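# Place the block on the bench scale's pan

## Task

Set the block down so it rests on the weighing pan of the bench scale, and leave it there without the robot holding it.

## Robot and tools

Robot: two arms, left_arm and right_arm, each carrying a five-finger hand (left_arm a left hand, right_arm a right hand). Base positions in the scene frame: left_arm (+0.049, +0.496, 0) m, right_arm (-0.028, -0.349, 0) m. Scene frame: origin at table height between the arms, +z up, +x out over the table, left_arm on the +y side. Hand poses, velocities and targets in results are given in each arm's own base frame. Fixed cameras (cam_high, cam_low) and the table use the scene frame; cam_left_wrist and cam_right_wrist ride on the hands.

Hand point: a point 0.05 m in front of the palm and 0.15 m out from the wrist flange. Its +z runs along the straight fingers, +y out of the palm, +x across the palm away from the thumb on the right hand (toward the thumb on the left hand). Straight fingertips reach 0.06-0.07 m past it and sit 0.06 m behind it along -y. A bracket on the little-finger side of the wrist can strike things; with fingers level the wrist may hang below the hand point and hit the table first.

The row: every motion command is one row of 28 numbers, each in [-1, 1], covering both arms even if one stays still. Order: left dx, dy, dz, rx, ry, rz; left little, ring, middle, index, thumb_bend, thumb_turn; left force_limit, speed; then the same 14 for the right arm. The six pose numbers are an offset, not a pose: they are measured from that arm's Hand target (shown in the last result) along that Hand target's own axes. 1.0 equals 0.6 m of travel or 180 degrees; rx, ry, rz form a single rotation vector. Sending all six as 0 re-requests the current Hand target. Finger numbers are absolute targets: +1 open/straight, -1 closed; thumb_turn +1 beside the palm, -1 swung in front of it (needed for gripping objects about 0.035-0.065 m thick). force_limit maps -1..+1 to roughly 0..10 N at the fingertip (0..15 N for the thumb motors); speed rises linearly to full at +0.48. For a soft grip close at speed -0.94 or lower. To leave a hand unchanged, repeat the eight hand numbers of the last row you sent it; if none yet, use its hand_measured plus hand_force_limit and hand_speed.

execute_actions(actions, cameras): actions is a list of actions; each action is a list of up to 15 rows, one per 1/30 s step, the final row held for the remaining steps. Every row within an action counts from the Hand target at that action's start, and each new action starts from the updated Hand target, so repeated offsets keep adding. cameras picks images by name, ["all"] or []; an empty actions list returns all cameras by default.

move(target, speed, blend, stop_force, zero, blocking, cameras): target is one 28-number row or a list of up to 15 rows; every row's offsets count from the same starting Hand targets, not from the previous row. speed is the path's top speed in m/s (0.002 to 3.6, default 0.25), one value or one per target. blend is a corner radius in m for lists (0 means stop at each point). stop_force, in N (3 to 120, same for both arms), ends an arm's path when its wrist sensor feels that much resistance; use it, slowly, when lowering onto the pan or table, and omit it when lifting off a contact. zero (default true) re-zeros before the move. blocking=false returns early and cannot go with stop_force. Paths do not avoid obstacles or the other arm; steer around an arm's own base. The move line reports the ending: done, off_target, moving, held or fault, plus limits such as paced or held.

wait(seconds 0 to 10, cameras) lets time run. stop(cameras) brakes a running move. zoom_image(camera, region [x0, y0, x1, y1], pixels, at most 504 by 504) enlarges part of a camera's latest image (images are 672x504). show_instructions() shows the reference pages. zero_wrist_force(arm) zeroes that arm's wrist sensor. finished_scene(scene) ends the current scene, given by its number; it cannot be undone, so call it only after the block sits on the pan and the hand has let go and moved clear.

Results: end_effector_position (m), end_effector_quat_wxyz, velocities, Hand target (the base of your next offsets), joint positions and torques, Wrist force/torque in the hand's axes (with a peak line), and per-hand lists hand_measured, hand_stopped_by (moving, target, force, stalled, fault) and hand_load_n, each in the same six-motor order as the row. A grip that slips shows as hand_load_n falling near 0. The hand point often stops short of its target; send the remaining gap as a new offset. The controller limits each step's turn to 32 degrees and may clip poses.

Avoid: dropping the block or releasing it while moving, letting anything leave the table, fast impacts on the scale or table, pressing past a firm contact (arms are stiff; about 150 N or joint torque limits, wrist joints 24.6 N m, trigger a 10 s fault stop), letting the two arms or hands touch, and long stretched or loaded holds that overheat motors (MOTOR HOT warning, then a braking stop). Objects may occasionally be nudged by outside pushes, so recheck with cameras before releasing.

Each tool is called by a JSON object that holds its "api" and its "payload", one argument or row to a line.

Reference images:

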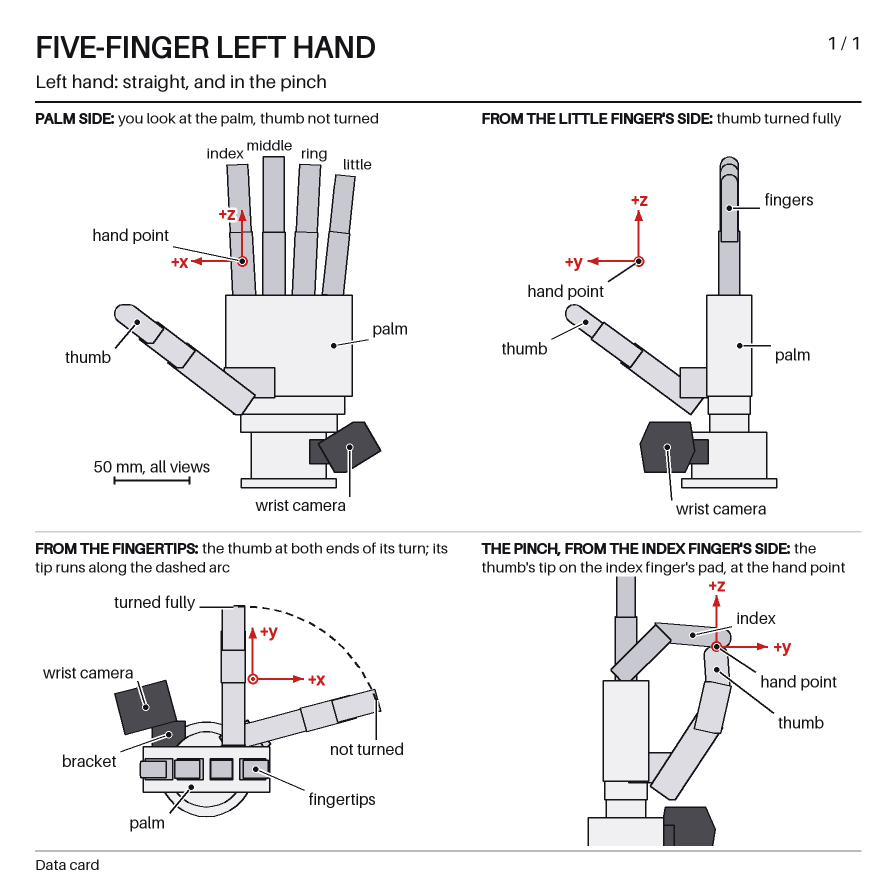

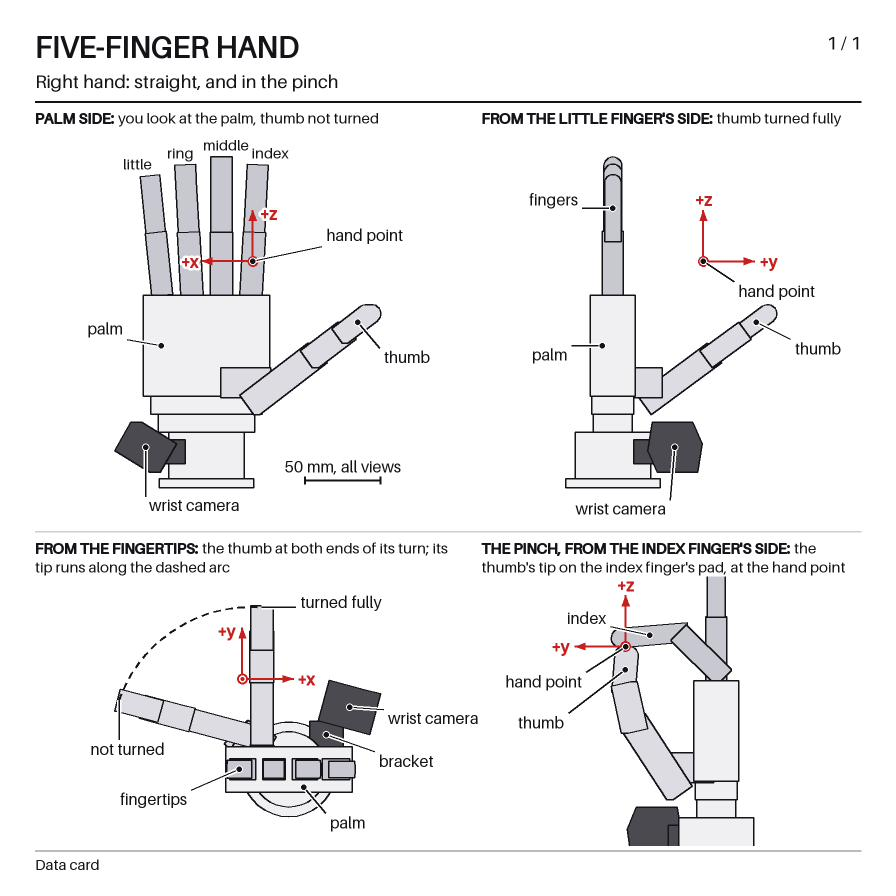

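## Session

{"api": "execute_actions", "payload": {
  "actions": []
}}

Scene clock: 0.00 s.
left_arm: end_effector_position=(+0.6905, -0.1624, +0.1891) hand_measured=(+1.000, +1.000, +1.000, +1.000, +1.000, +1.000) hand_load_n=(+0.0, +0.0, +0.0, +0.0, +0.0, +0.0) hand_stopped_by=(target, target, target, target, target, target) hand_force_limit=0.00 hand_speed=-0.80 end_effector_quat_wxyz=(+0.232, +0.939, +0.247, -0.064) | right_arm: end_effector_position=(+0.3921, +0.0200, +0.2220) hand_measured=(+1.000, +1.000, +1.000, +1.000, +1.000, +1.000) hand_load_n=(+0.0, +0.0, +0.0, +0.0, +0.0, +0.0) hand_stopped_by=(target, target, target, target, target, target) hand_force_limit=0.00 hand_speed=-0.80 end_effector_quat_wxyz=(+0.104, +0.895, +0.386, +0.198)
Joint positions: left_arm=[3.333 -2.464 -0.796 1.583 -1.096 1.272] | right_arm=[-0.163 -1.671 1.947 0.846 1.533 0.602]
Joint velocities: within noise
Joint torques (N m): no reading
Wrist force (N): no reading
Wrist torque (N m): no reading
Wrist force, peak (N): no reading
Hand target: left_arm +0.6905, -0.1624, +0.1891; +0.232, +0.939, +0.247, -0.064 | right_arm +0.3921, +0.0200, +0.2220; +0.104, +0.895, +0.386, +0.198

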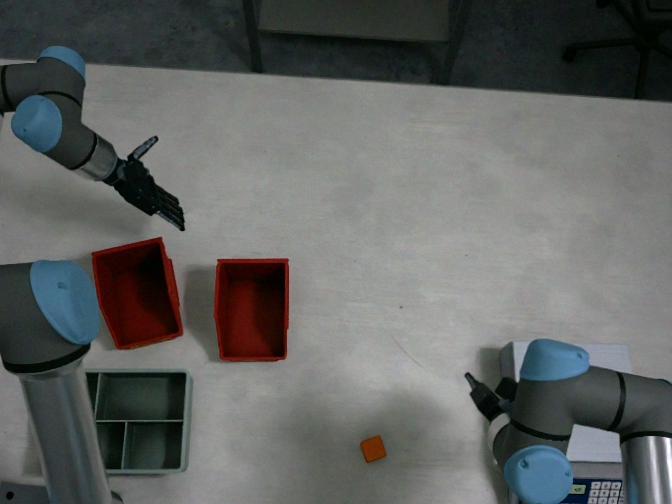

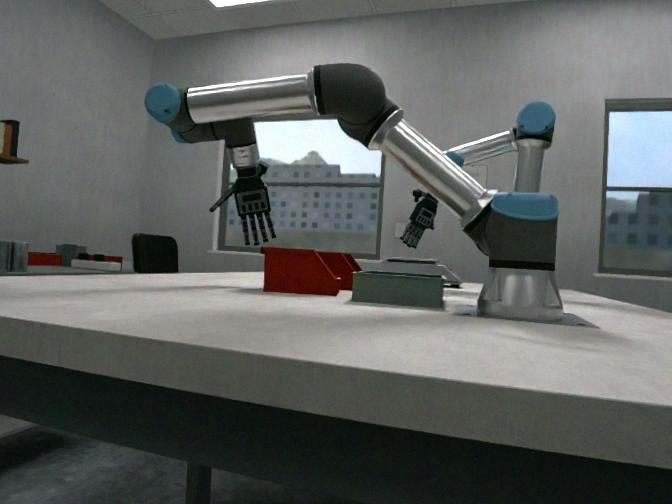

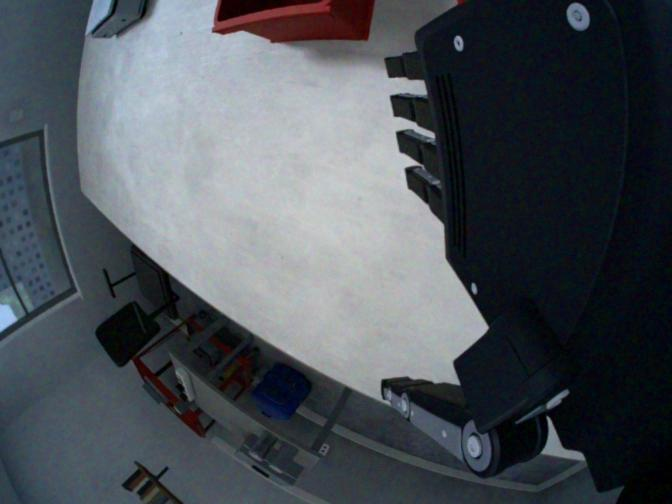

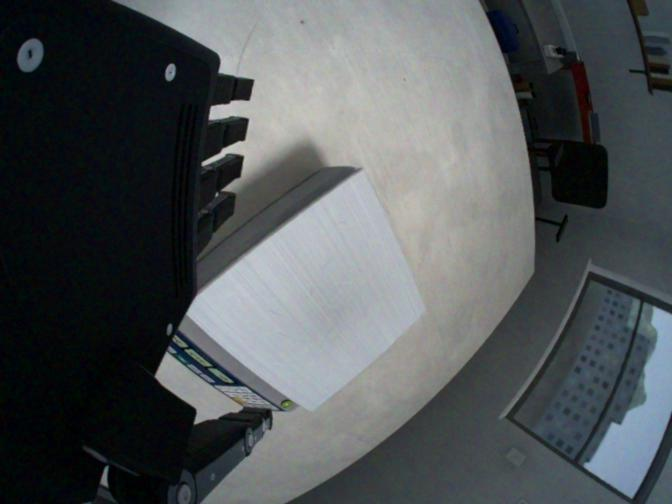

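{"api": "zoom_image", "payload": {
  "camera": "cam_high",
  "region": [323, 408, 423, 483]
}}

{"api": "zoom_image", "payload": {
  "camera": "cam_high",
  "region": [462, 320, 672, 504]
}}

Scaled by 5.040 from the camera's 672x504 image, which has a finer 960x720 frame.

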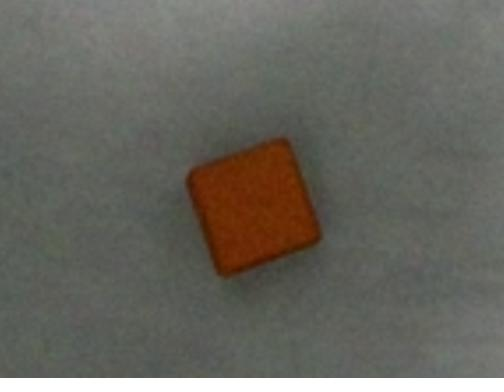

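Scaled by 2.400 from the camera's 672x504 image, which has a finer 960x720 frame.

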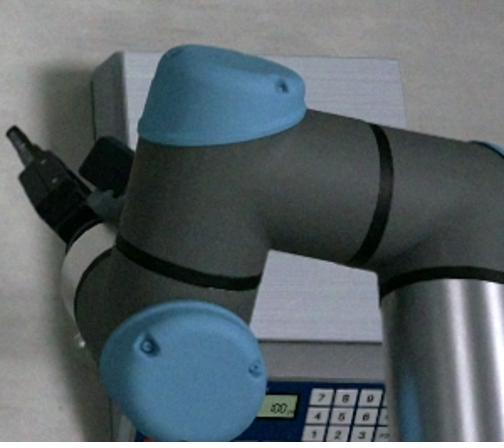

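{"api": "move", "payload": {
  "target": [
    [0,0,0,0,0,0,1,1,1,1,1,1,0,-0.8,0.139,-0.090,-0.103,0.0547,0.0338,0.260,1,1,0,0,1,-1,0,-0.3],
    [0,0,0,0,0,0,1,1,1,1,1,1,0,-0.8,0.2167,-0.4115,0.0628,0.1368,0.0844,0.651,1,1,0,0,1,-1,0,-0.3]
  ],
  "speed": 0.4,
  "blend": [0.05,0],
  "cameras": ["cam_high","cam_right_wrist"]
}}

Scene clock: 7.83 s.
left_arm: end_effector_position=(+0.6905, -0.1624, +0.1891) hand_measured=(+1.000, +1.000, +1.000, +1.000, +1.000, +1.000) hand_load_n=(+0.0, +0.0, +0.0, +0.0, +0.0, +0.0) hand_stopped_by=(target, target, target, target, target, target) hand_force_limit=0.00 hand_speed=-0.80 end_effector_quat_wxyz=(+0.232, +0.939, +0.247, -0.064) | right_arm: end_effector_position=(+0.3291, +0.2819, +0.1401) hand_measured=(+1.000, +1.000, +0.000, +0.000, +1.000, -1.000) hand_load_n=(+0.0, +0.0, +0.0, +0.0, +0.0, +0.0) hand_stopped_by=(target, target, target, target, target, target) hand_force_limit=0.00 hand_speed=-0.30 end_effector_quat_wxyz=(-0.317, +0.765, -0.518, +0.215) end_effector_velocity=(+0.000, +0.000, +0.000) end_effector_angular_velocity=(+0.004, +0.003, -0.004)
Joint positions: left_arm=[3.333 -2.464 -0.796 1.583 -1.096 1.272] | right_arm=[0.291 -1.627 2.038 0.376 1.508 3.077]
Joint velocities: left_arm=[within noise] | right_arm=[0 0 0 0.001 0 0.007]
Joint torques (N m): left_arm=[1.27 54.06 16.77 -2.65 0.42 0] | right_arm=[4.48 -24.35 -27.03 -1.32 -0.16 1.62]
Wrist force (N): left_arm=[-0.2 0.0 -0.1] | right_arm=[0.5 1.3 0.3]
Wrist torque (N m): left_arm=[0.02 0.04 -0.01] | right_arm=[0.28 -0.07 0.06]
Wrist force, peak (N): left_arm=[-0.4 0.1 -0.5] | right_arm=[0.0 2.2 0.7]
Hand target: left_arm +0.6905, -0.1624, +0.1891; +0.232, +0.939, +0.247, -0.064 | right_arm +0.3291, +0.2820, +0.1402; -0.317, +0.765, -0.518, +0.215
Off the commanded pose: left_arm 0.000 m, 0 deg | right_arm 0.000 m, 0 deg.
move: done
Images, in order (width x height): cam_high 672x504, cam_right_wrist 672x504.

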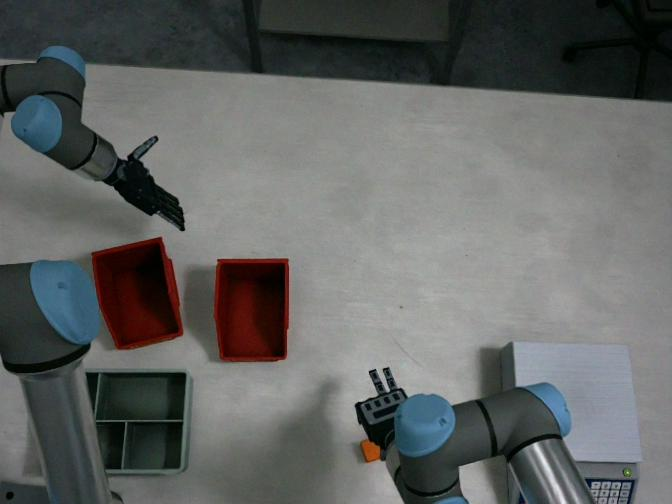

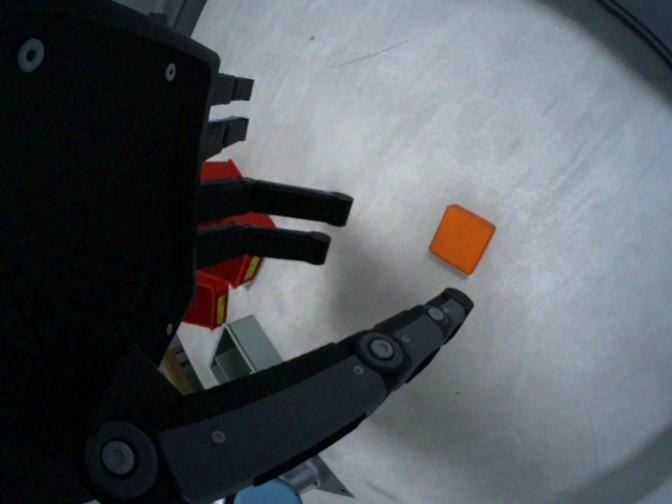

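{"api": "move", "payload": {
  "target": [0,0,0,0,0,0,1,1,1,1,1,1,0,-0.8,-0.04,0.0542,0.1108,0,0.0118,0.0118,1,1,0,0,1,-1,0,-0.3],
  "speed": 0.15,
  "cameras": ["cam_high","cam_right_wrist"]
}}

Scene clock: 10.93 s.
left_arm: end_effector_position=(+0.6905, -0.1624, +0.1891) hand_measured=(+1.000, +1.000, +1.000, +1.000, +1.000, +1.000) hand_load_n=(+0.0, +0.0, +0.0, +0.0, +0.0, +0.0) hand_stopped_by=(target, target, target, target, target, target) hand_force_limit=0.00 hand_speed=-0.80 end_effector_quat_wxyz=(+0.232, +0.939, +0.247, -0.064) | right_arm: end_effector_position=(+0.3425, +0.3130, +0.0702) hand_measured=(+1.000, +1.000, +0.000, +0.000, +1.000, -1.000) hand_load_n=(+0.0, +0.0, +0.0, +0.0, +0.0, +0.0) hand_stopped_by=(target, target, target, target, target, target) hand_force_limit=0.00 hand_speed=-0.30 end_effector_quat_wxyz=(-0.311, +0.751, -0.538, +0.223)
Joint positions: left_arm=[3.333 -2.464 -0.796 1.583 -1.096 1.272] | right_arm=[0.403 -1.452 2.061 0.178 1.624 3.194]
Joint torques (N m): left_arm=[0.26 54.04 17.16 -2.84 0.69 0.13] | right_arm=[3.82 -10.38 -32.15 -1.78 0.36 0.91]
Wrist force (N): left_arm=[-0.3 -0.2 -0.1] | right_arm=[0.5 1.1 0.4]
Wrist torque (N m): left_arm=[-0.02 0.04 -0.01] | right_arm=[0.23 -0.06 0.06]
Wrist force, peak (N): left_arm=[-0.6 -0.1 -0.3] | right_arm=[0.2 1.9 1.5]
Hand target: left_arm +0.6905, -0.1624, +0.1891; +0.232, +0.939, +0.247, -0.064 | right_arm +0.3426, +0.3131, +0.0702; -0.311, +0.751, -0.538, +0.223
Off the commanded pose: left_arm 0.000 m, 0 deg | right_arm 0.000 m, 0 deg.
move: done
Images, in order (width x height): cam_high 672x504, cam_right_wrist 672x504.

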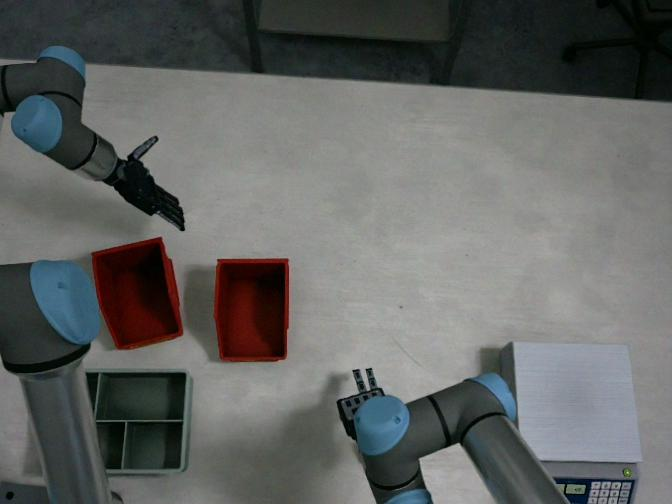

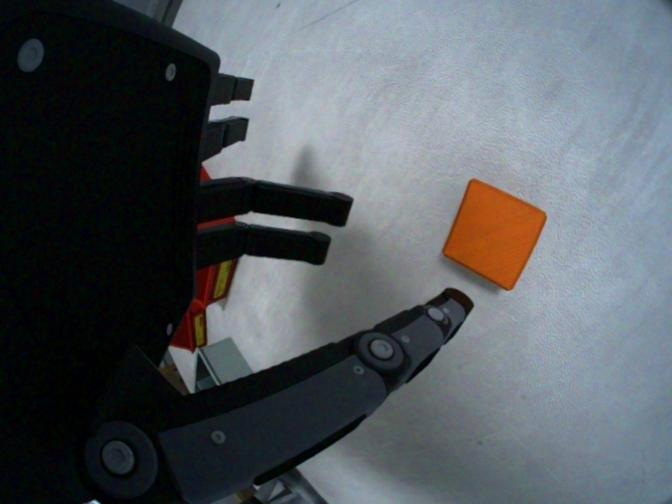

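{"api": "move", "payload": {
  "target": [0,0,0,0,0,0,1,1,1,1,1,1,0,-0.8,0.0167,0.0348,-0.0065,0,0,0,1,1,0,0,1,-1,0,-0.3],
  "speed": 0.08,
  "cameras": ["cam_right_wrist"]
}}

Scene clock: 13.60 s.
left_arm: end_effector_position=(+0.6905, -0.1624, +0.1891) hand_measured=(+1.000, +1.000, +1.000, +1.000, +1.000, +1.000) hand_load_n=(+0.0, +0.0, +0.0, +0.0, +0.0, +0.0) hand_stopped_by=(target, target, target, target, target, target) hand_force_limit=0.00 hand_speed=-0.80 end_effector_quat_wxyz=(+0.232, +0.939, +0.247, -0.064) | right_arm: end_effector_position=(+0.3292, +0.2979, +0.0582) hand_measured=(+1.000, +1.000, +0.000, +0.000, +1.000, -1.000) hand_load_n=(+0.0, +0.0, +0.0, +0.0, +0.0, +0.0) hand_stopped_by=(target, target, target, target, target, target) hand_force_limit=0.00 hand_speed=-0.30 end_effector_quat_wxyz=(-0.311, +0.751, -0.538, +0.223)
Joint positions: left_arm=[3.333 -2.464 -0.796 1.583 -1.096 1.272] | right_arm=[0.372 -1.482 2.133 0.135 1.602 3.172]
Joint torques (N m): left_arm=[1.97 54.9 17.81 -3.12 0.61 -0.07] | right_arm=[8.43 -7.49 -30.35 2.97 1.58 1.69]
Wrist force (N): left_arm=[-0.1 -0.4 -0.2] | right_arm=[0.5 1.1 0.5]
Wrist torque (N m): left_arm=[-0.04 0.00 0.01] | right_arm=[0.21 -0.06 0.02]
Wrist force, peak (N): left_arm=[-0.6 0.0 -0.3] | right_arm=[0.8 2.0 0.6]
Hand target: left_arm +0.6905, -0.1624, +0.1891; +0.232, +0.939, +0.247, -0.064 | right_arm +0.3292, +0.2980, +0.0582; -0.311, +0.751, -0.538, +0.223
Off the commanded pose: left_arm 0.000 m, 0 deg | right_arm 0.000 m, 0 deg.
move: done
Images, in order (width x height): cam_right_wrist 672x504.

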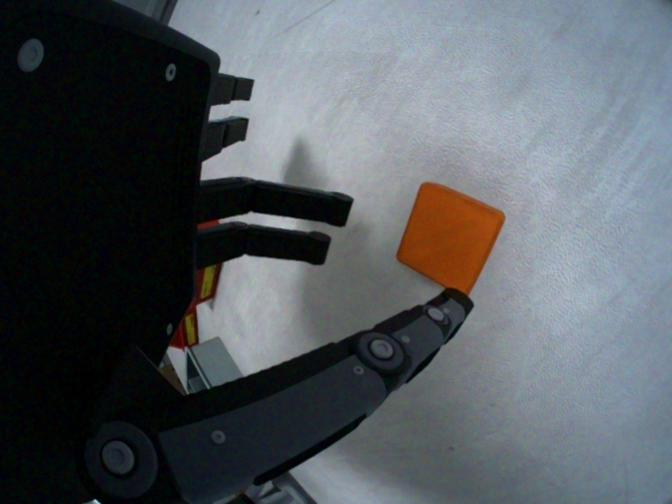

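{"api": "move", "payload": {
  "target": [
    [0,0,0,0,0,0,1,1,1,1,1,1,0,-0.8,0.0067,0.0106,-0.0106,0,0,0,1,1,0,0,1,-1,0,-0.3],
    [0,0,0,0,0,0,1,1,1,1,1,1,0,-0.8,0.0067,0.0507,0.0295,0,0,0,1,1,0,0,1,-1,0,-0.3]
  ],
  "speed": [0.03,0.02],
  "stop_force": 3,
  "cameras": ["cam_right_wrist"]
}}

Scene clock: 17.83 s.
left_arm: end_effector_position=(+0.6905, -0.1624, +0.1891) hand_measured=(+1.000, +1.000, +1.000, +1.000, +1.000, +1.000) hand_load_n=(+0.0, +0.0, +0.0, +0.0, +0.0, +0.0) hand_stopped_by=(target, target, target, target, target, target) hand_force_limit=0.00 hand_speed=-0.80 end_effector_quat_wxyz=(+0.232, +0.939, +0.247, -0.064) | right_arm: end_effector_position=(+0.3220, +0.2912, +0.0252) hand_measured=(+1.000, +1.000, +0.000, +0.000, +1.000, -1.000) hand_load_n=(+0.0, +0.0, +0.0, +0.0, +0.0, +0.0) hand_stopped_by=(target, target, target, target, target, target) hand_force_limit=0.00 hand_speed=-0.30 end_effector_quat_wxyz=(-0.311, +0.751, -0.538, +0.223)
Joint positions: left_arm=[3.333 -2.464 -0.796 1.583 -1.096 1.272] | right_arm=[0.358 -1.445 2.2 0.03 1.593 3.162]
Joint torques (N m): left_arm=[0.78 55.86 16.92 -3.31 0.47 0.05] | right_arm=[-0.53 -27.95 -26.18 -1.2 -1.16 -0.33]
Wrist force (N): left_arm=[-0.2 -0.4 -0.3] | right_arm=[0.5 -3.7 -1.4]
Wrist torque (N m): left_arm=[-0.03 0.03 0.00] | right_arm=[0.17 -0.06 -0.05]
Wrist force, peak (N): left_arm=[-0.4 0.0 -0.4] | right_arm=[1.0 -16.2 -9.8]
Hand target: left_arm +0.6905, -0.1624, +0.1891; +0.232, +0.939, +0.247, -0.064 | right_arm +0.3220, +0.2912, +0.0252; -0.311, +0.751, -0.538, +0.223 (not the last commanded pose)
Off the commanded pose: left_arm 0.000 m, 0 deg | right_arm 0.001 m, 0 deg.
move: contact (right_arm); path passed 1 of 2 targets
Images, in order (width x height): cam_right_wrist 672x504.

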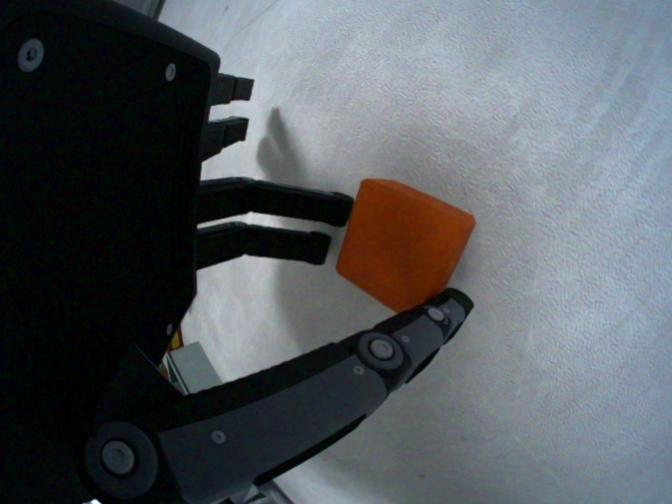

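{"api": "move", "payload": {
  "target": [0,0,0,0,0,0,1,1,1,1,1,1,0,-0.8,0,-0.0018,-0.0018,0,0,0,1,1,-0.5,-0.5,1,-1,0,-0.92],
  "speed": 0.02,
  "cameras": ["cam_right_wrist"]
}}

Scene clock: 20.33 s.
left_arm: end_effector_position=(+0.6905, -0.1624, +0.1891) hand_measured=(+1.000, +1.000, +1.000, +1.000, +1.000, +1.000) hand_load_n=(+0.0, +0.0, +0.0, +0.0, +0.0, +0.0) hand_stopped_by=(target, target, target, target, target, target) hand_force_limit=0.00 hand_speed=-0.80 end_effector_quat_wxyz=(+0.232, +0.939, +0.247, -0.064) | right_arm: end_effector_position=(+0.3220, +0.2912, +0.0268) hand_measured=(+1.000, +1.000, -0.230, -0.320, +1.000, -1.000) hand_load_n=(+0.0, -0.5, +3.0, +7.0, +2.0, +2.0) hand_stopped_by=(target, target, force, force, target, target) hand_force_limit=0.00 hand_speed=-0.92 end_effector_quat_wxyz=(-0.311, +0.751, -0.538, +0.223)
Joint positions: left_arm=[3.333 -2.464 -0.796 1.583 -1.096 1.272] | right_arm=[0.358 -1.448 2.199 0.035 1.593 3.162]
Joint torques (N m): left_arm=[0.13 56.11 18.68 -3.37 0.36 0.15] | right_arm=[3.56 -10.29 -15.39 -1.48 -0.81 1.46]
Wrist force (N): left_arm=[-0.4 -0.1 -0.3] | right_arm=[0.7 -0.4 0.0]
Wrist torque (N m): left_arm=[0.00 0.06 -0.02] | right_arm=[0.11 -0.09 0.02]
Wrist force, peak (N): left_arm=[-0.4 -0.1 -0.3] | right_arm=[0.9 -4.1 -1.7]
Hand target: left_arm +0.6905, -0.1624, +0.1891; +0.232, +0.939, +0.247, -0.064 | right_arm +0.3220, +0.2912, +0.0268; -0.311, +0.751, -0.538, +0.223
Off the commanded pose: left_arm 0.000 m, 0 deg | right_arm 0.000 m, 0 deg.
move: done
Images, in order (width x height): cam_right_wrist 672x504.

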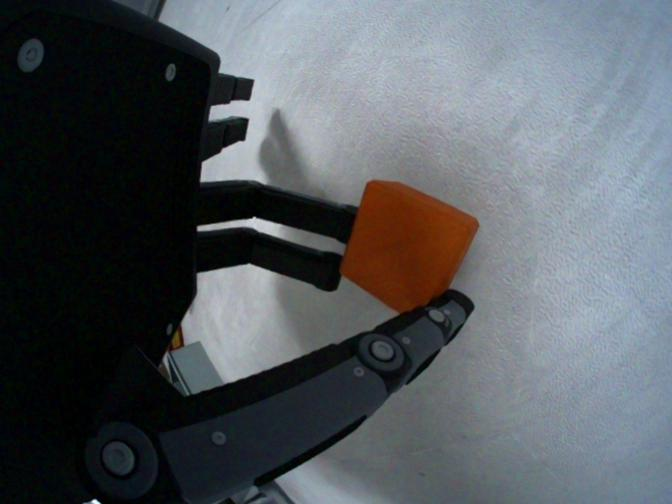

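{"api": "move", "payload": {
  "target": [
    [0,0,0,0,0,0,1,1,1,1,1,1,0,-0.8,0,-0.22,-0.22,0,0,0,1,1,-0.5,-0.5,1,-1,0,-0.92],
    [0,0,0,0,0,0,1,1,1,1,1,1,0,-0.8,0.6219,-0.222,-0.219,0,0,0,1,1,-0.5,-0.5,1,-1,0,-0.92],
    [0,0,0,0,0,0,1,1,1,1,1,1,0,-0.8,0.6219,-0.164,-0.161,0,0,0,1,1,-0.5,-0.5,1,-1,0,-0.92]
  ],
  "speed": [0.12,0.25,0.12],
  "blend": [0.06,0.03,0],
  "cameras": ["cam_high","cam_right_wrist"]
}}

Scene clock: 25.43 s.
left_arm: end_effector_position=(+0.6905, -0.1624, +0.1891) hand_measured=(+1.000, +1.000, +1.000, +1.000, +1.000, +1.000) hand_load_n=(+0.0, +0.0, +0.0, +0.0, +0.0, +0.0) hand_stopped_by=(target, target, target, target, target, target) hand_force_limit=0.00 hand_speed=-0.80 end_effector_quat_wxyz=(+0.232, +0.939, +0.247, -0.064) | right_arm: end_effector_position=(+0.4433, -0.0615, +0.1650) hand_measured=(+1.000, +1.000, -0.230, -0.320, +1.000, -1.000) hand_load_n=(+0.0, +0.0, +3.5, +6.5, +1.5, +2.0) hand_stopped_by=(target, target, force, force, target, target) hand_force_limit=0.00 hand_speed=-0.92 end_effector_quat_wxyz=(-0.311, +0.751, -0.538, +0.223)
Joint positions: left_arm=[3.333 -2.464 -0.796 1.583 -1.096 1.272] | right_arm=[-0.778 -1.434 1.849 0.734 0.887 2.188]
Joint torques (N m): left_arm=[-0.17 56.29 17.35 -3.65 0.58 0.07] | right_arm=[8.28 -30.68 -24.29 -0.25 0.71 1.01]
Wrist force (N): left_arm=[-0.3 0.1 -0.1] | right_arm=[0.8 1.2 0.2]
Wrist torque (N m): left_arm=[0.02 0.04 -0.02] | right_arm=[0.25 -0.11 0.00]
Wrist force, peak (N): left_arm=[-0.5 0.0 -0.4] | right_arm=[0.8 2.5 1.6]
Hand target: left_arm +0.6905, -0.1624, +0.1891; +0.232, +0.939, +0.247, -0.064 | right_arm +0.4433, -0.0615, +0.1650; -0.311, +0.751, -0.538, +0.223
Off the commanded pose: left_arm 0.000 m, 0 deg | right_arm 0.000 m, 0 deg.
move: done; blend cut to 0.0246 m at target 2
Images, in order (width x height): cam_high 672x504, cam_right_wrist 672x504.

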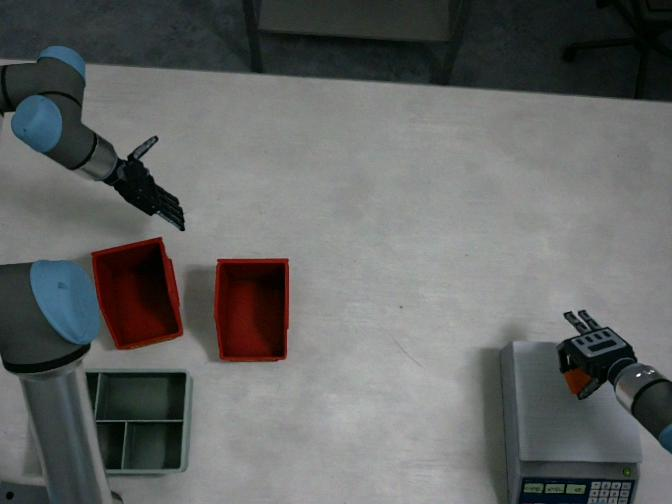

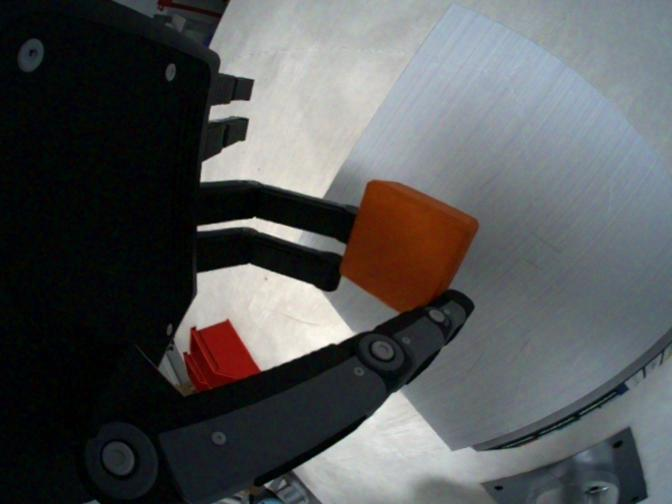

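{"api": "move", "payload": {
  "target": [0,0,0,0,0,0,1,1,1,1,1,1,0,-0.8,-0.016,0.0566,-0.0094,0,0,0,1,1,-0.5,-0.5,1,-1,0,-0.92],
  "speed": 0.08
}}

{"api": "move", "payload": {
  "target": [0,0,0,0,0,0,1,1,1,1,1,1,0,-0.8,0,0.04,0.04,0,0,0,1,1,-0.5,-0.5,1,-1,0,-0.92],
  "speed": 0.02,
  "stop_force": 5,
  "cameras": ["cam_high","cam_right_wrist"]
}}

Scene clock: 27.00 s.
left_arm: end_effector_position=(+0.6905, -0.1624, +0.1891) hand_measured=(+1.000, +1.000, +1.000, +1.000, +1.000, +1.000) hand_load_n=(+0.0, +0.0, +0.0, +0.0, +0.0, +0.0) hand_stopped_by=(target, target, target, target, target, target) hand_force_limit=0.00 hand_speed=-0.80 end_effector_quat_wxyz=(+0.232, +0.939, +0.247, -0.064) | right_arm: end_effector_position=(+0.4137, -0.0615, +0.1450) hand_measured=(+1.000, +1.000, -0.230, -0.320, +1.000, -1.000) hand_load_n=(+0.0, +0.0, +3.5, +6.5, +2.0, +2.0) hand_stopped_by=(target, target, force, force, target, target) hand_force_limit=0.00 hand_speed=-0.92 end_effector_quat_wxyz=(-0.311, +0.751, -0.538, +0.223)
Joint positions: left_arm=[3.333 -2.464 -0.796 1.583 -1.096 1.272] | right_arm=[-0.846 -1.468 1.959 0.711 0.86 2.105]
Joint torques (N m): left_arm=[-0.66 56.08 17.97 -3.64 0.56 -0.22] | right_arm=[0.22 -8.4 -21.03 4.08 0.69 -0.01]
Wrist force (N): left_arm=[-0.1 -0.1 -0.1] | right_arm=[0.7 1.0 0.3]
Wrist torque (N m): left_arm=[0.00 0.01 0.00] | right_arm=[0.21 -0.10 -0.03]
Wrist force, peak (N): left_arm=[-0.4 -0.1 0.0] | right_arm=[0.9 2.0 0.2]
Hand target: left_arm +0.6905, -0.1624, +0.1891; +0.232, +0.939, +0.247, -0.064 | right_arm +0.4137, -0.0614, +0.1450; -0.311, +0.751, -0.538, +0.223
Off the commanded pose: left_arm 0.000 m, 0 deg | right_arm 0.000 m, 0 deg.
move: done

Scene clock: 28.80 s.
left_arm: end_effector_position=(+0.6905, -0.1624, +0.1891) hand_measured=(+1.000, +1.000, +1.000, +1.000, +1.000, +1.000) hand_load_n=(+0.0, +0.0, +0.0, +0.0, +0.0, +0.0) hand_stopped_by=(target, target, target, target, target, target) hand_force_limit=0.00 hand_speed=-0.80 end_effector_quat_wxyz=(+0.232, +0.939, +0.247, -0.064) | right_arm: end_effector_position=(+0.4137, -0.0615, +0.1303) hand_measured=(+1.000, +1.000, -0.230, -0.320, +1.000, -1.000) hand_load_n=(+0.0, +0.0, +3.0, +7.0, +2.0, +2.0) hand_stopped_by=(target, target, force, force, target, target) hand_force_limit=0.00 hand_speed=-0.92 end_effector_quat_wxyz=(-0.311, +0.751, -0.538, +0.223)
Joint positions: left_arm=[3.333 -2.464 -0.796 1.583 -1.096 1.272] | right_arm=[-0.846 -1.45 1.981 0.67 0.86 2.105]
Joint torques (N m): left_arm=[0.31 57.07 19.13 -3.74 0.55 -0.11] | right_arm=[-4.65 -31.98 -30.85 -0.84 0.5 -1.42]
Wrist force (N): left_arm=[-0.1 -0.1 -0.3] | right_arm=[0.8 1.3 0.4]
Wrist torque (N m): left_arm=[0.01 0.02 0.00] | right_arm=[0.24 -0.13 -0.02]
Wrist force, peak (N): left_arm=[-0.4 -0.2 -0.2] | right_arm=[1.5 -6.4 -4.2]
Hand target: left_arm +0.6905, -0.1624, +0.1891; +0.232, +0.939, +0.247, -0.064 | right_arm +0.4137, -0.0615, +0.1303; -0.311, +0.751, -0.538, +0.223 (not the last commanded pose)
Off the commanded pose: left_arm 0.000 m, 0 deg | right_arm 0.019 m, 0 deg.
move: contact (right_arm)
Images, in order (width x height): cam_high 672x504, cam_right_wrist 672x504.

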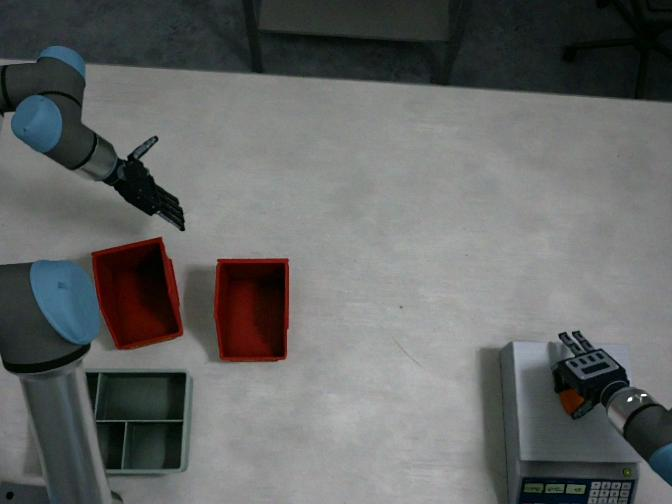

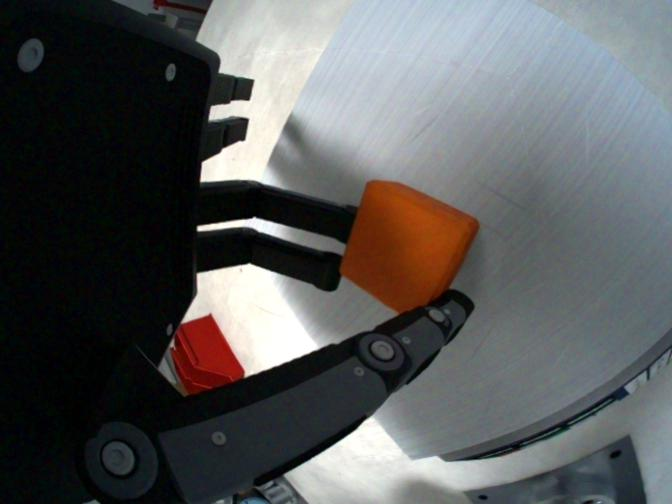

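{"api": "move", "payload": {
  "target": [
    [0,0,0,0,0,0,1,1,1,1,1,1,0,-0.8,0,0.0008,0.0008,0,0,0,1,1,0.05,0.05,1,-1,0,-0.75],
    [0,0,0,0,0,0,1,1,1,1,1,1,0,-0.8,0,-0.0086,-0.0134,0,0,0,1,1,0.05,0.05,1,-1,0,-0.75],
    [0,0,0,0,0,0,1,1,1,1,1,1,0,-0.8,0,-0.1155,-0.1203,0,0,0,1,1,0.05,0.05,1,-1,0,-0.75]
  ],
  "speed": [0.02,0.03,0.15],
  "blend": [0,0.004,0],
  "cameras": ["cam_high","cam_right_wrist"]
}}

Scene clock: 31.80 s.
left_arm: end_effector_position=(+0.6905, -0.1624, +0.1891) hand_measured=(+1.000, +1.000, +1.000, +1.000, +1.000, +1.000) hand_load_n=(+0.0, +0.0, +0.0, +0.0, +0.0, +0.0) hand_stopped_by=(target, target, target, target, target, target) hand_force_limit=0.00 hand_speed=-0.80 end_effector_quat_wxyz=(+0.232, +0.939, +0.247, -0.064) | right_arm: end_effector_position=(+0.4117, -0.0620, +0.2303) hand_measured=(+1.000, +1.000, +0.048, +0.050, +1.000, -1.000) hand_load_n=(+0.0, -0.5, +0.0, +0.0, +0.0, +0.0) hand_stopped_by=(target, target, target, target, target, target) hand_force_limit=0.00 hand_speed=-0.75 end_effector_quat_wxyz=(-0.311, +0.751, -0.538, +0.223)
Joint positions: left_arm=[3.333 -2.464 -0.796 1.583 -1.096 1.272] | right_arm=[-0.853 -1.549 1.812 0.943 0.858 2.097]
Joint torques (N m): left_arm=[1.91 56.65 17.92 -3.99 0.54 0.05] | right_arm=[-7.86 -8.91 -24.42 4.18 0.55 0.2]
Wrist force (N): left_arm=[-0.1 0.0 0.1] | right_arm=[1.1 1.3 0.4]
Wrist torque (N m): left_arm=[0.01 0.03 -0.01] | right_arm=[0.22 -0.14 0.09]
Wrist force, peak (N): left_arm=[-0.4 0.1 -0.1] | right_arm=[1.7 -3.1 -10.7]
Hand target: left_arm +0.6905, -0.1624, +0.1891; +0.232, +0.939, +0.247, -0.064 | right_arm +0.4117, -0.0620, +0.2304; -0.311, +0.751, -0.538, +0.223
Off the commanded pose: left_arm 0.000 m, 0 deg | right_arm 0.000 m, 0 deg.
move: done
Images, in order (width x height): cam_high 672x504, cam_right_wrist 672x504.

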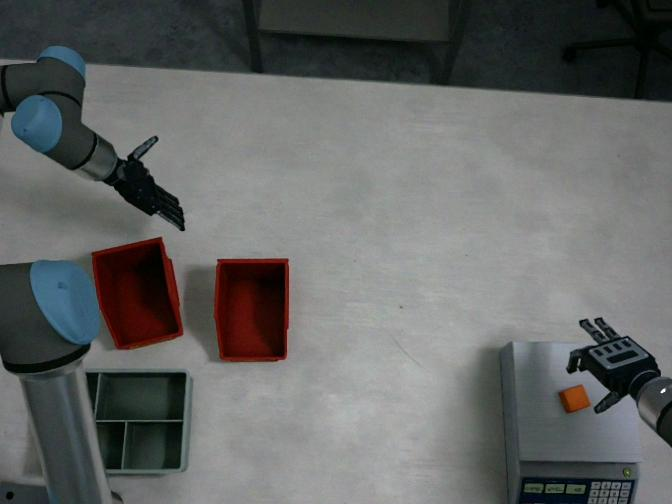

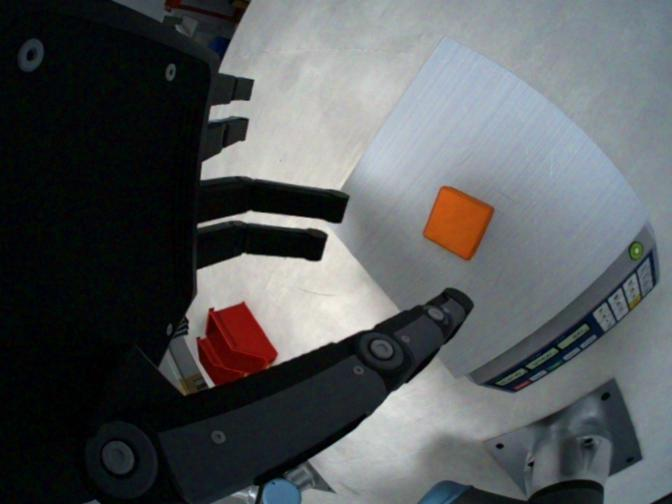

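Block is flat on the pan center. Done.

{"api": "finished_scene", "payload": {
  "scene": 2
}}

The scene is finished: the task was done.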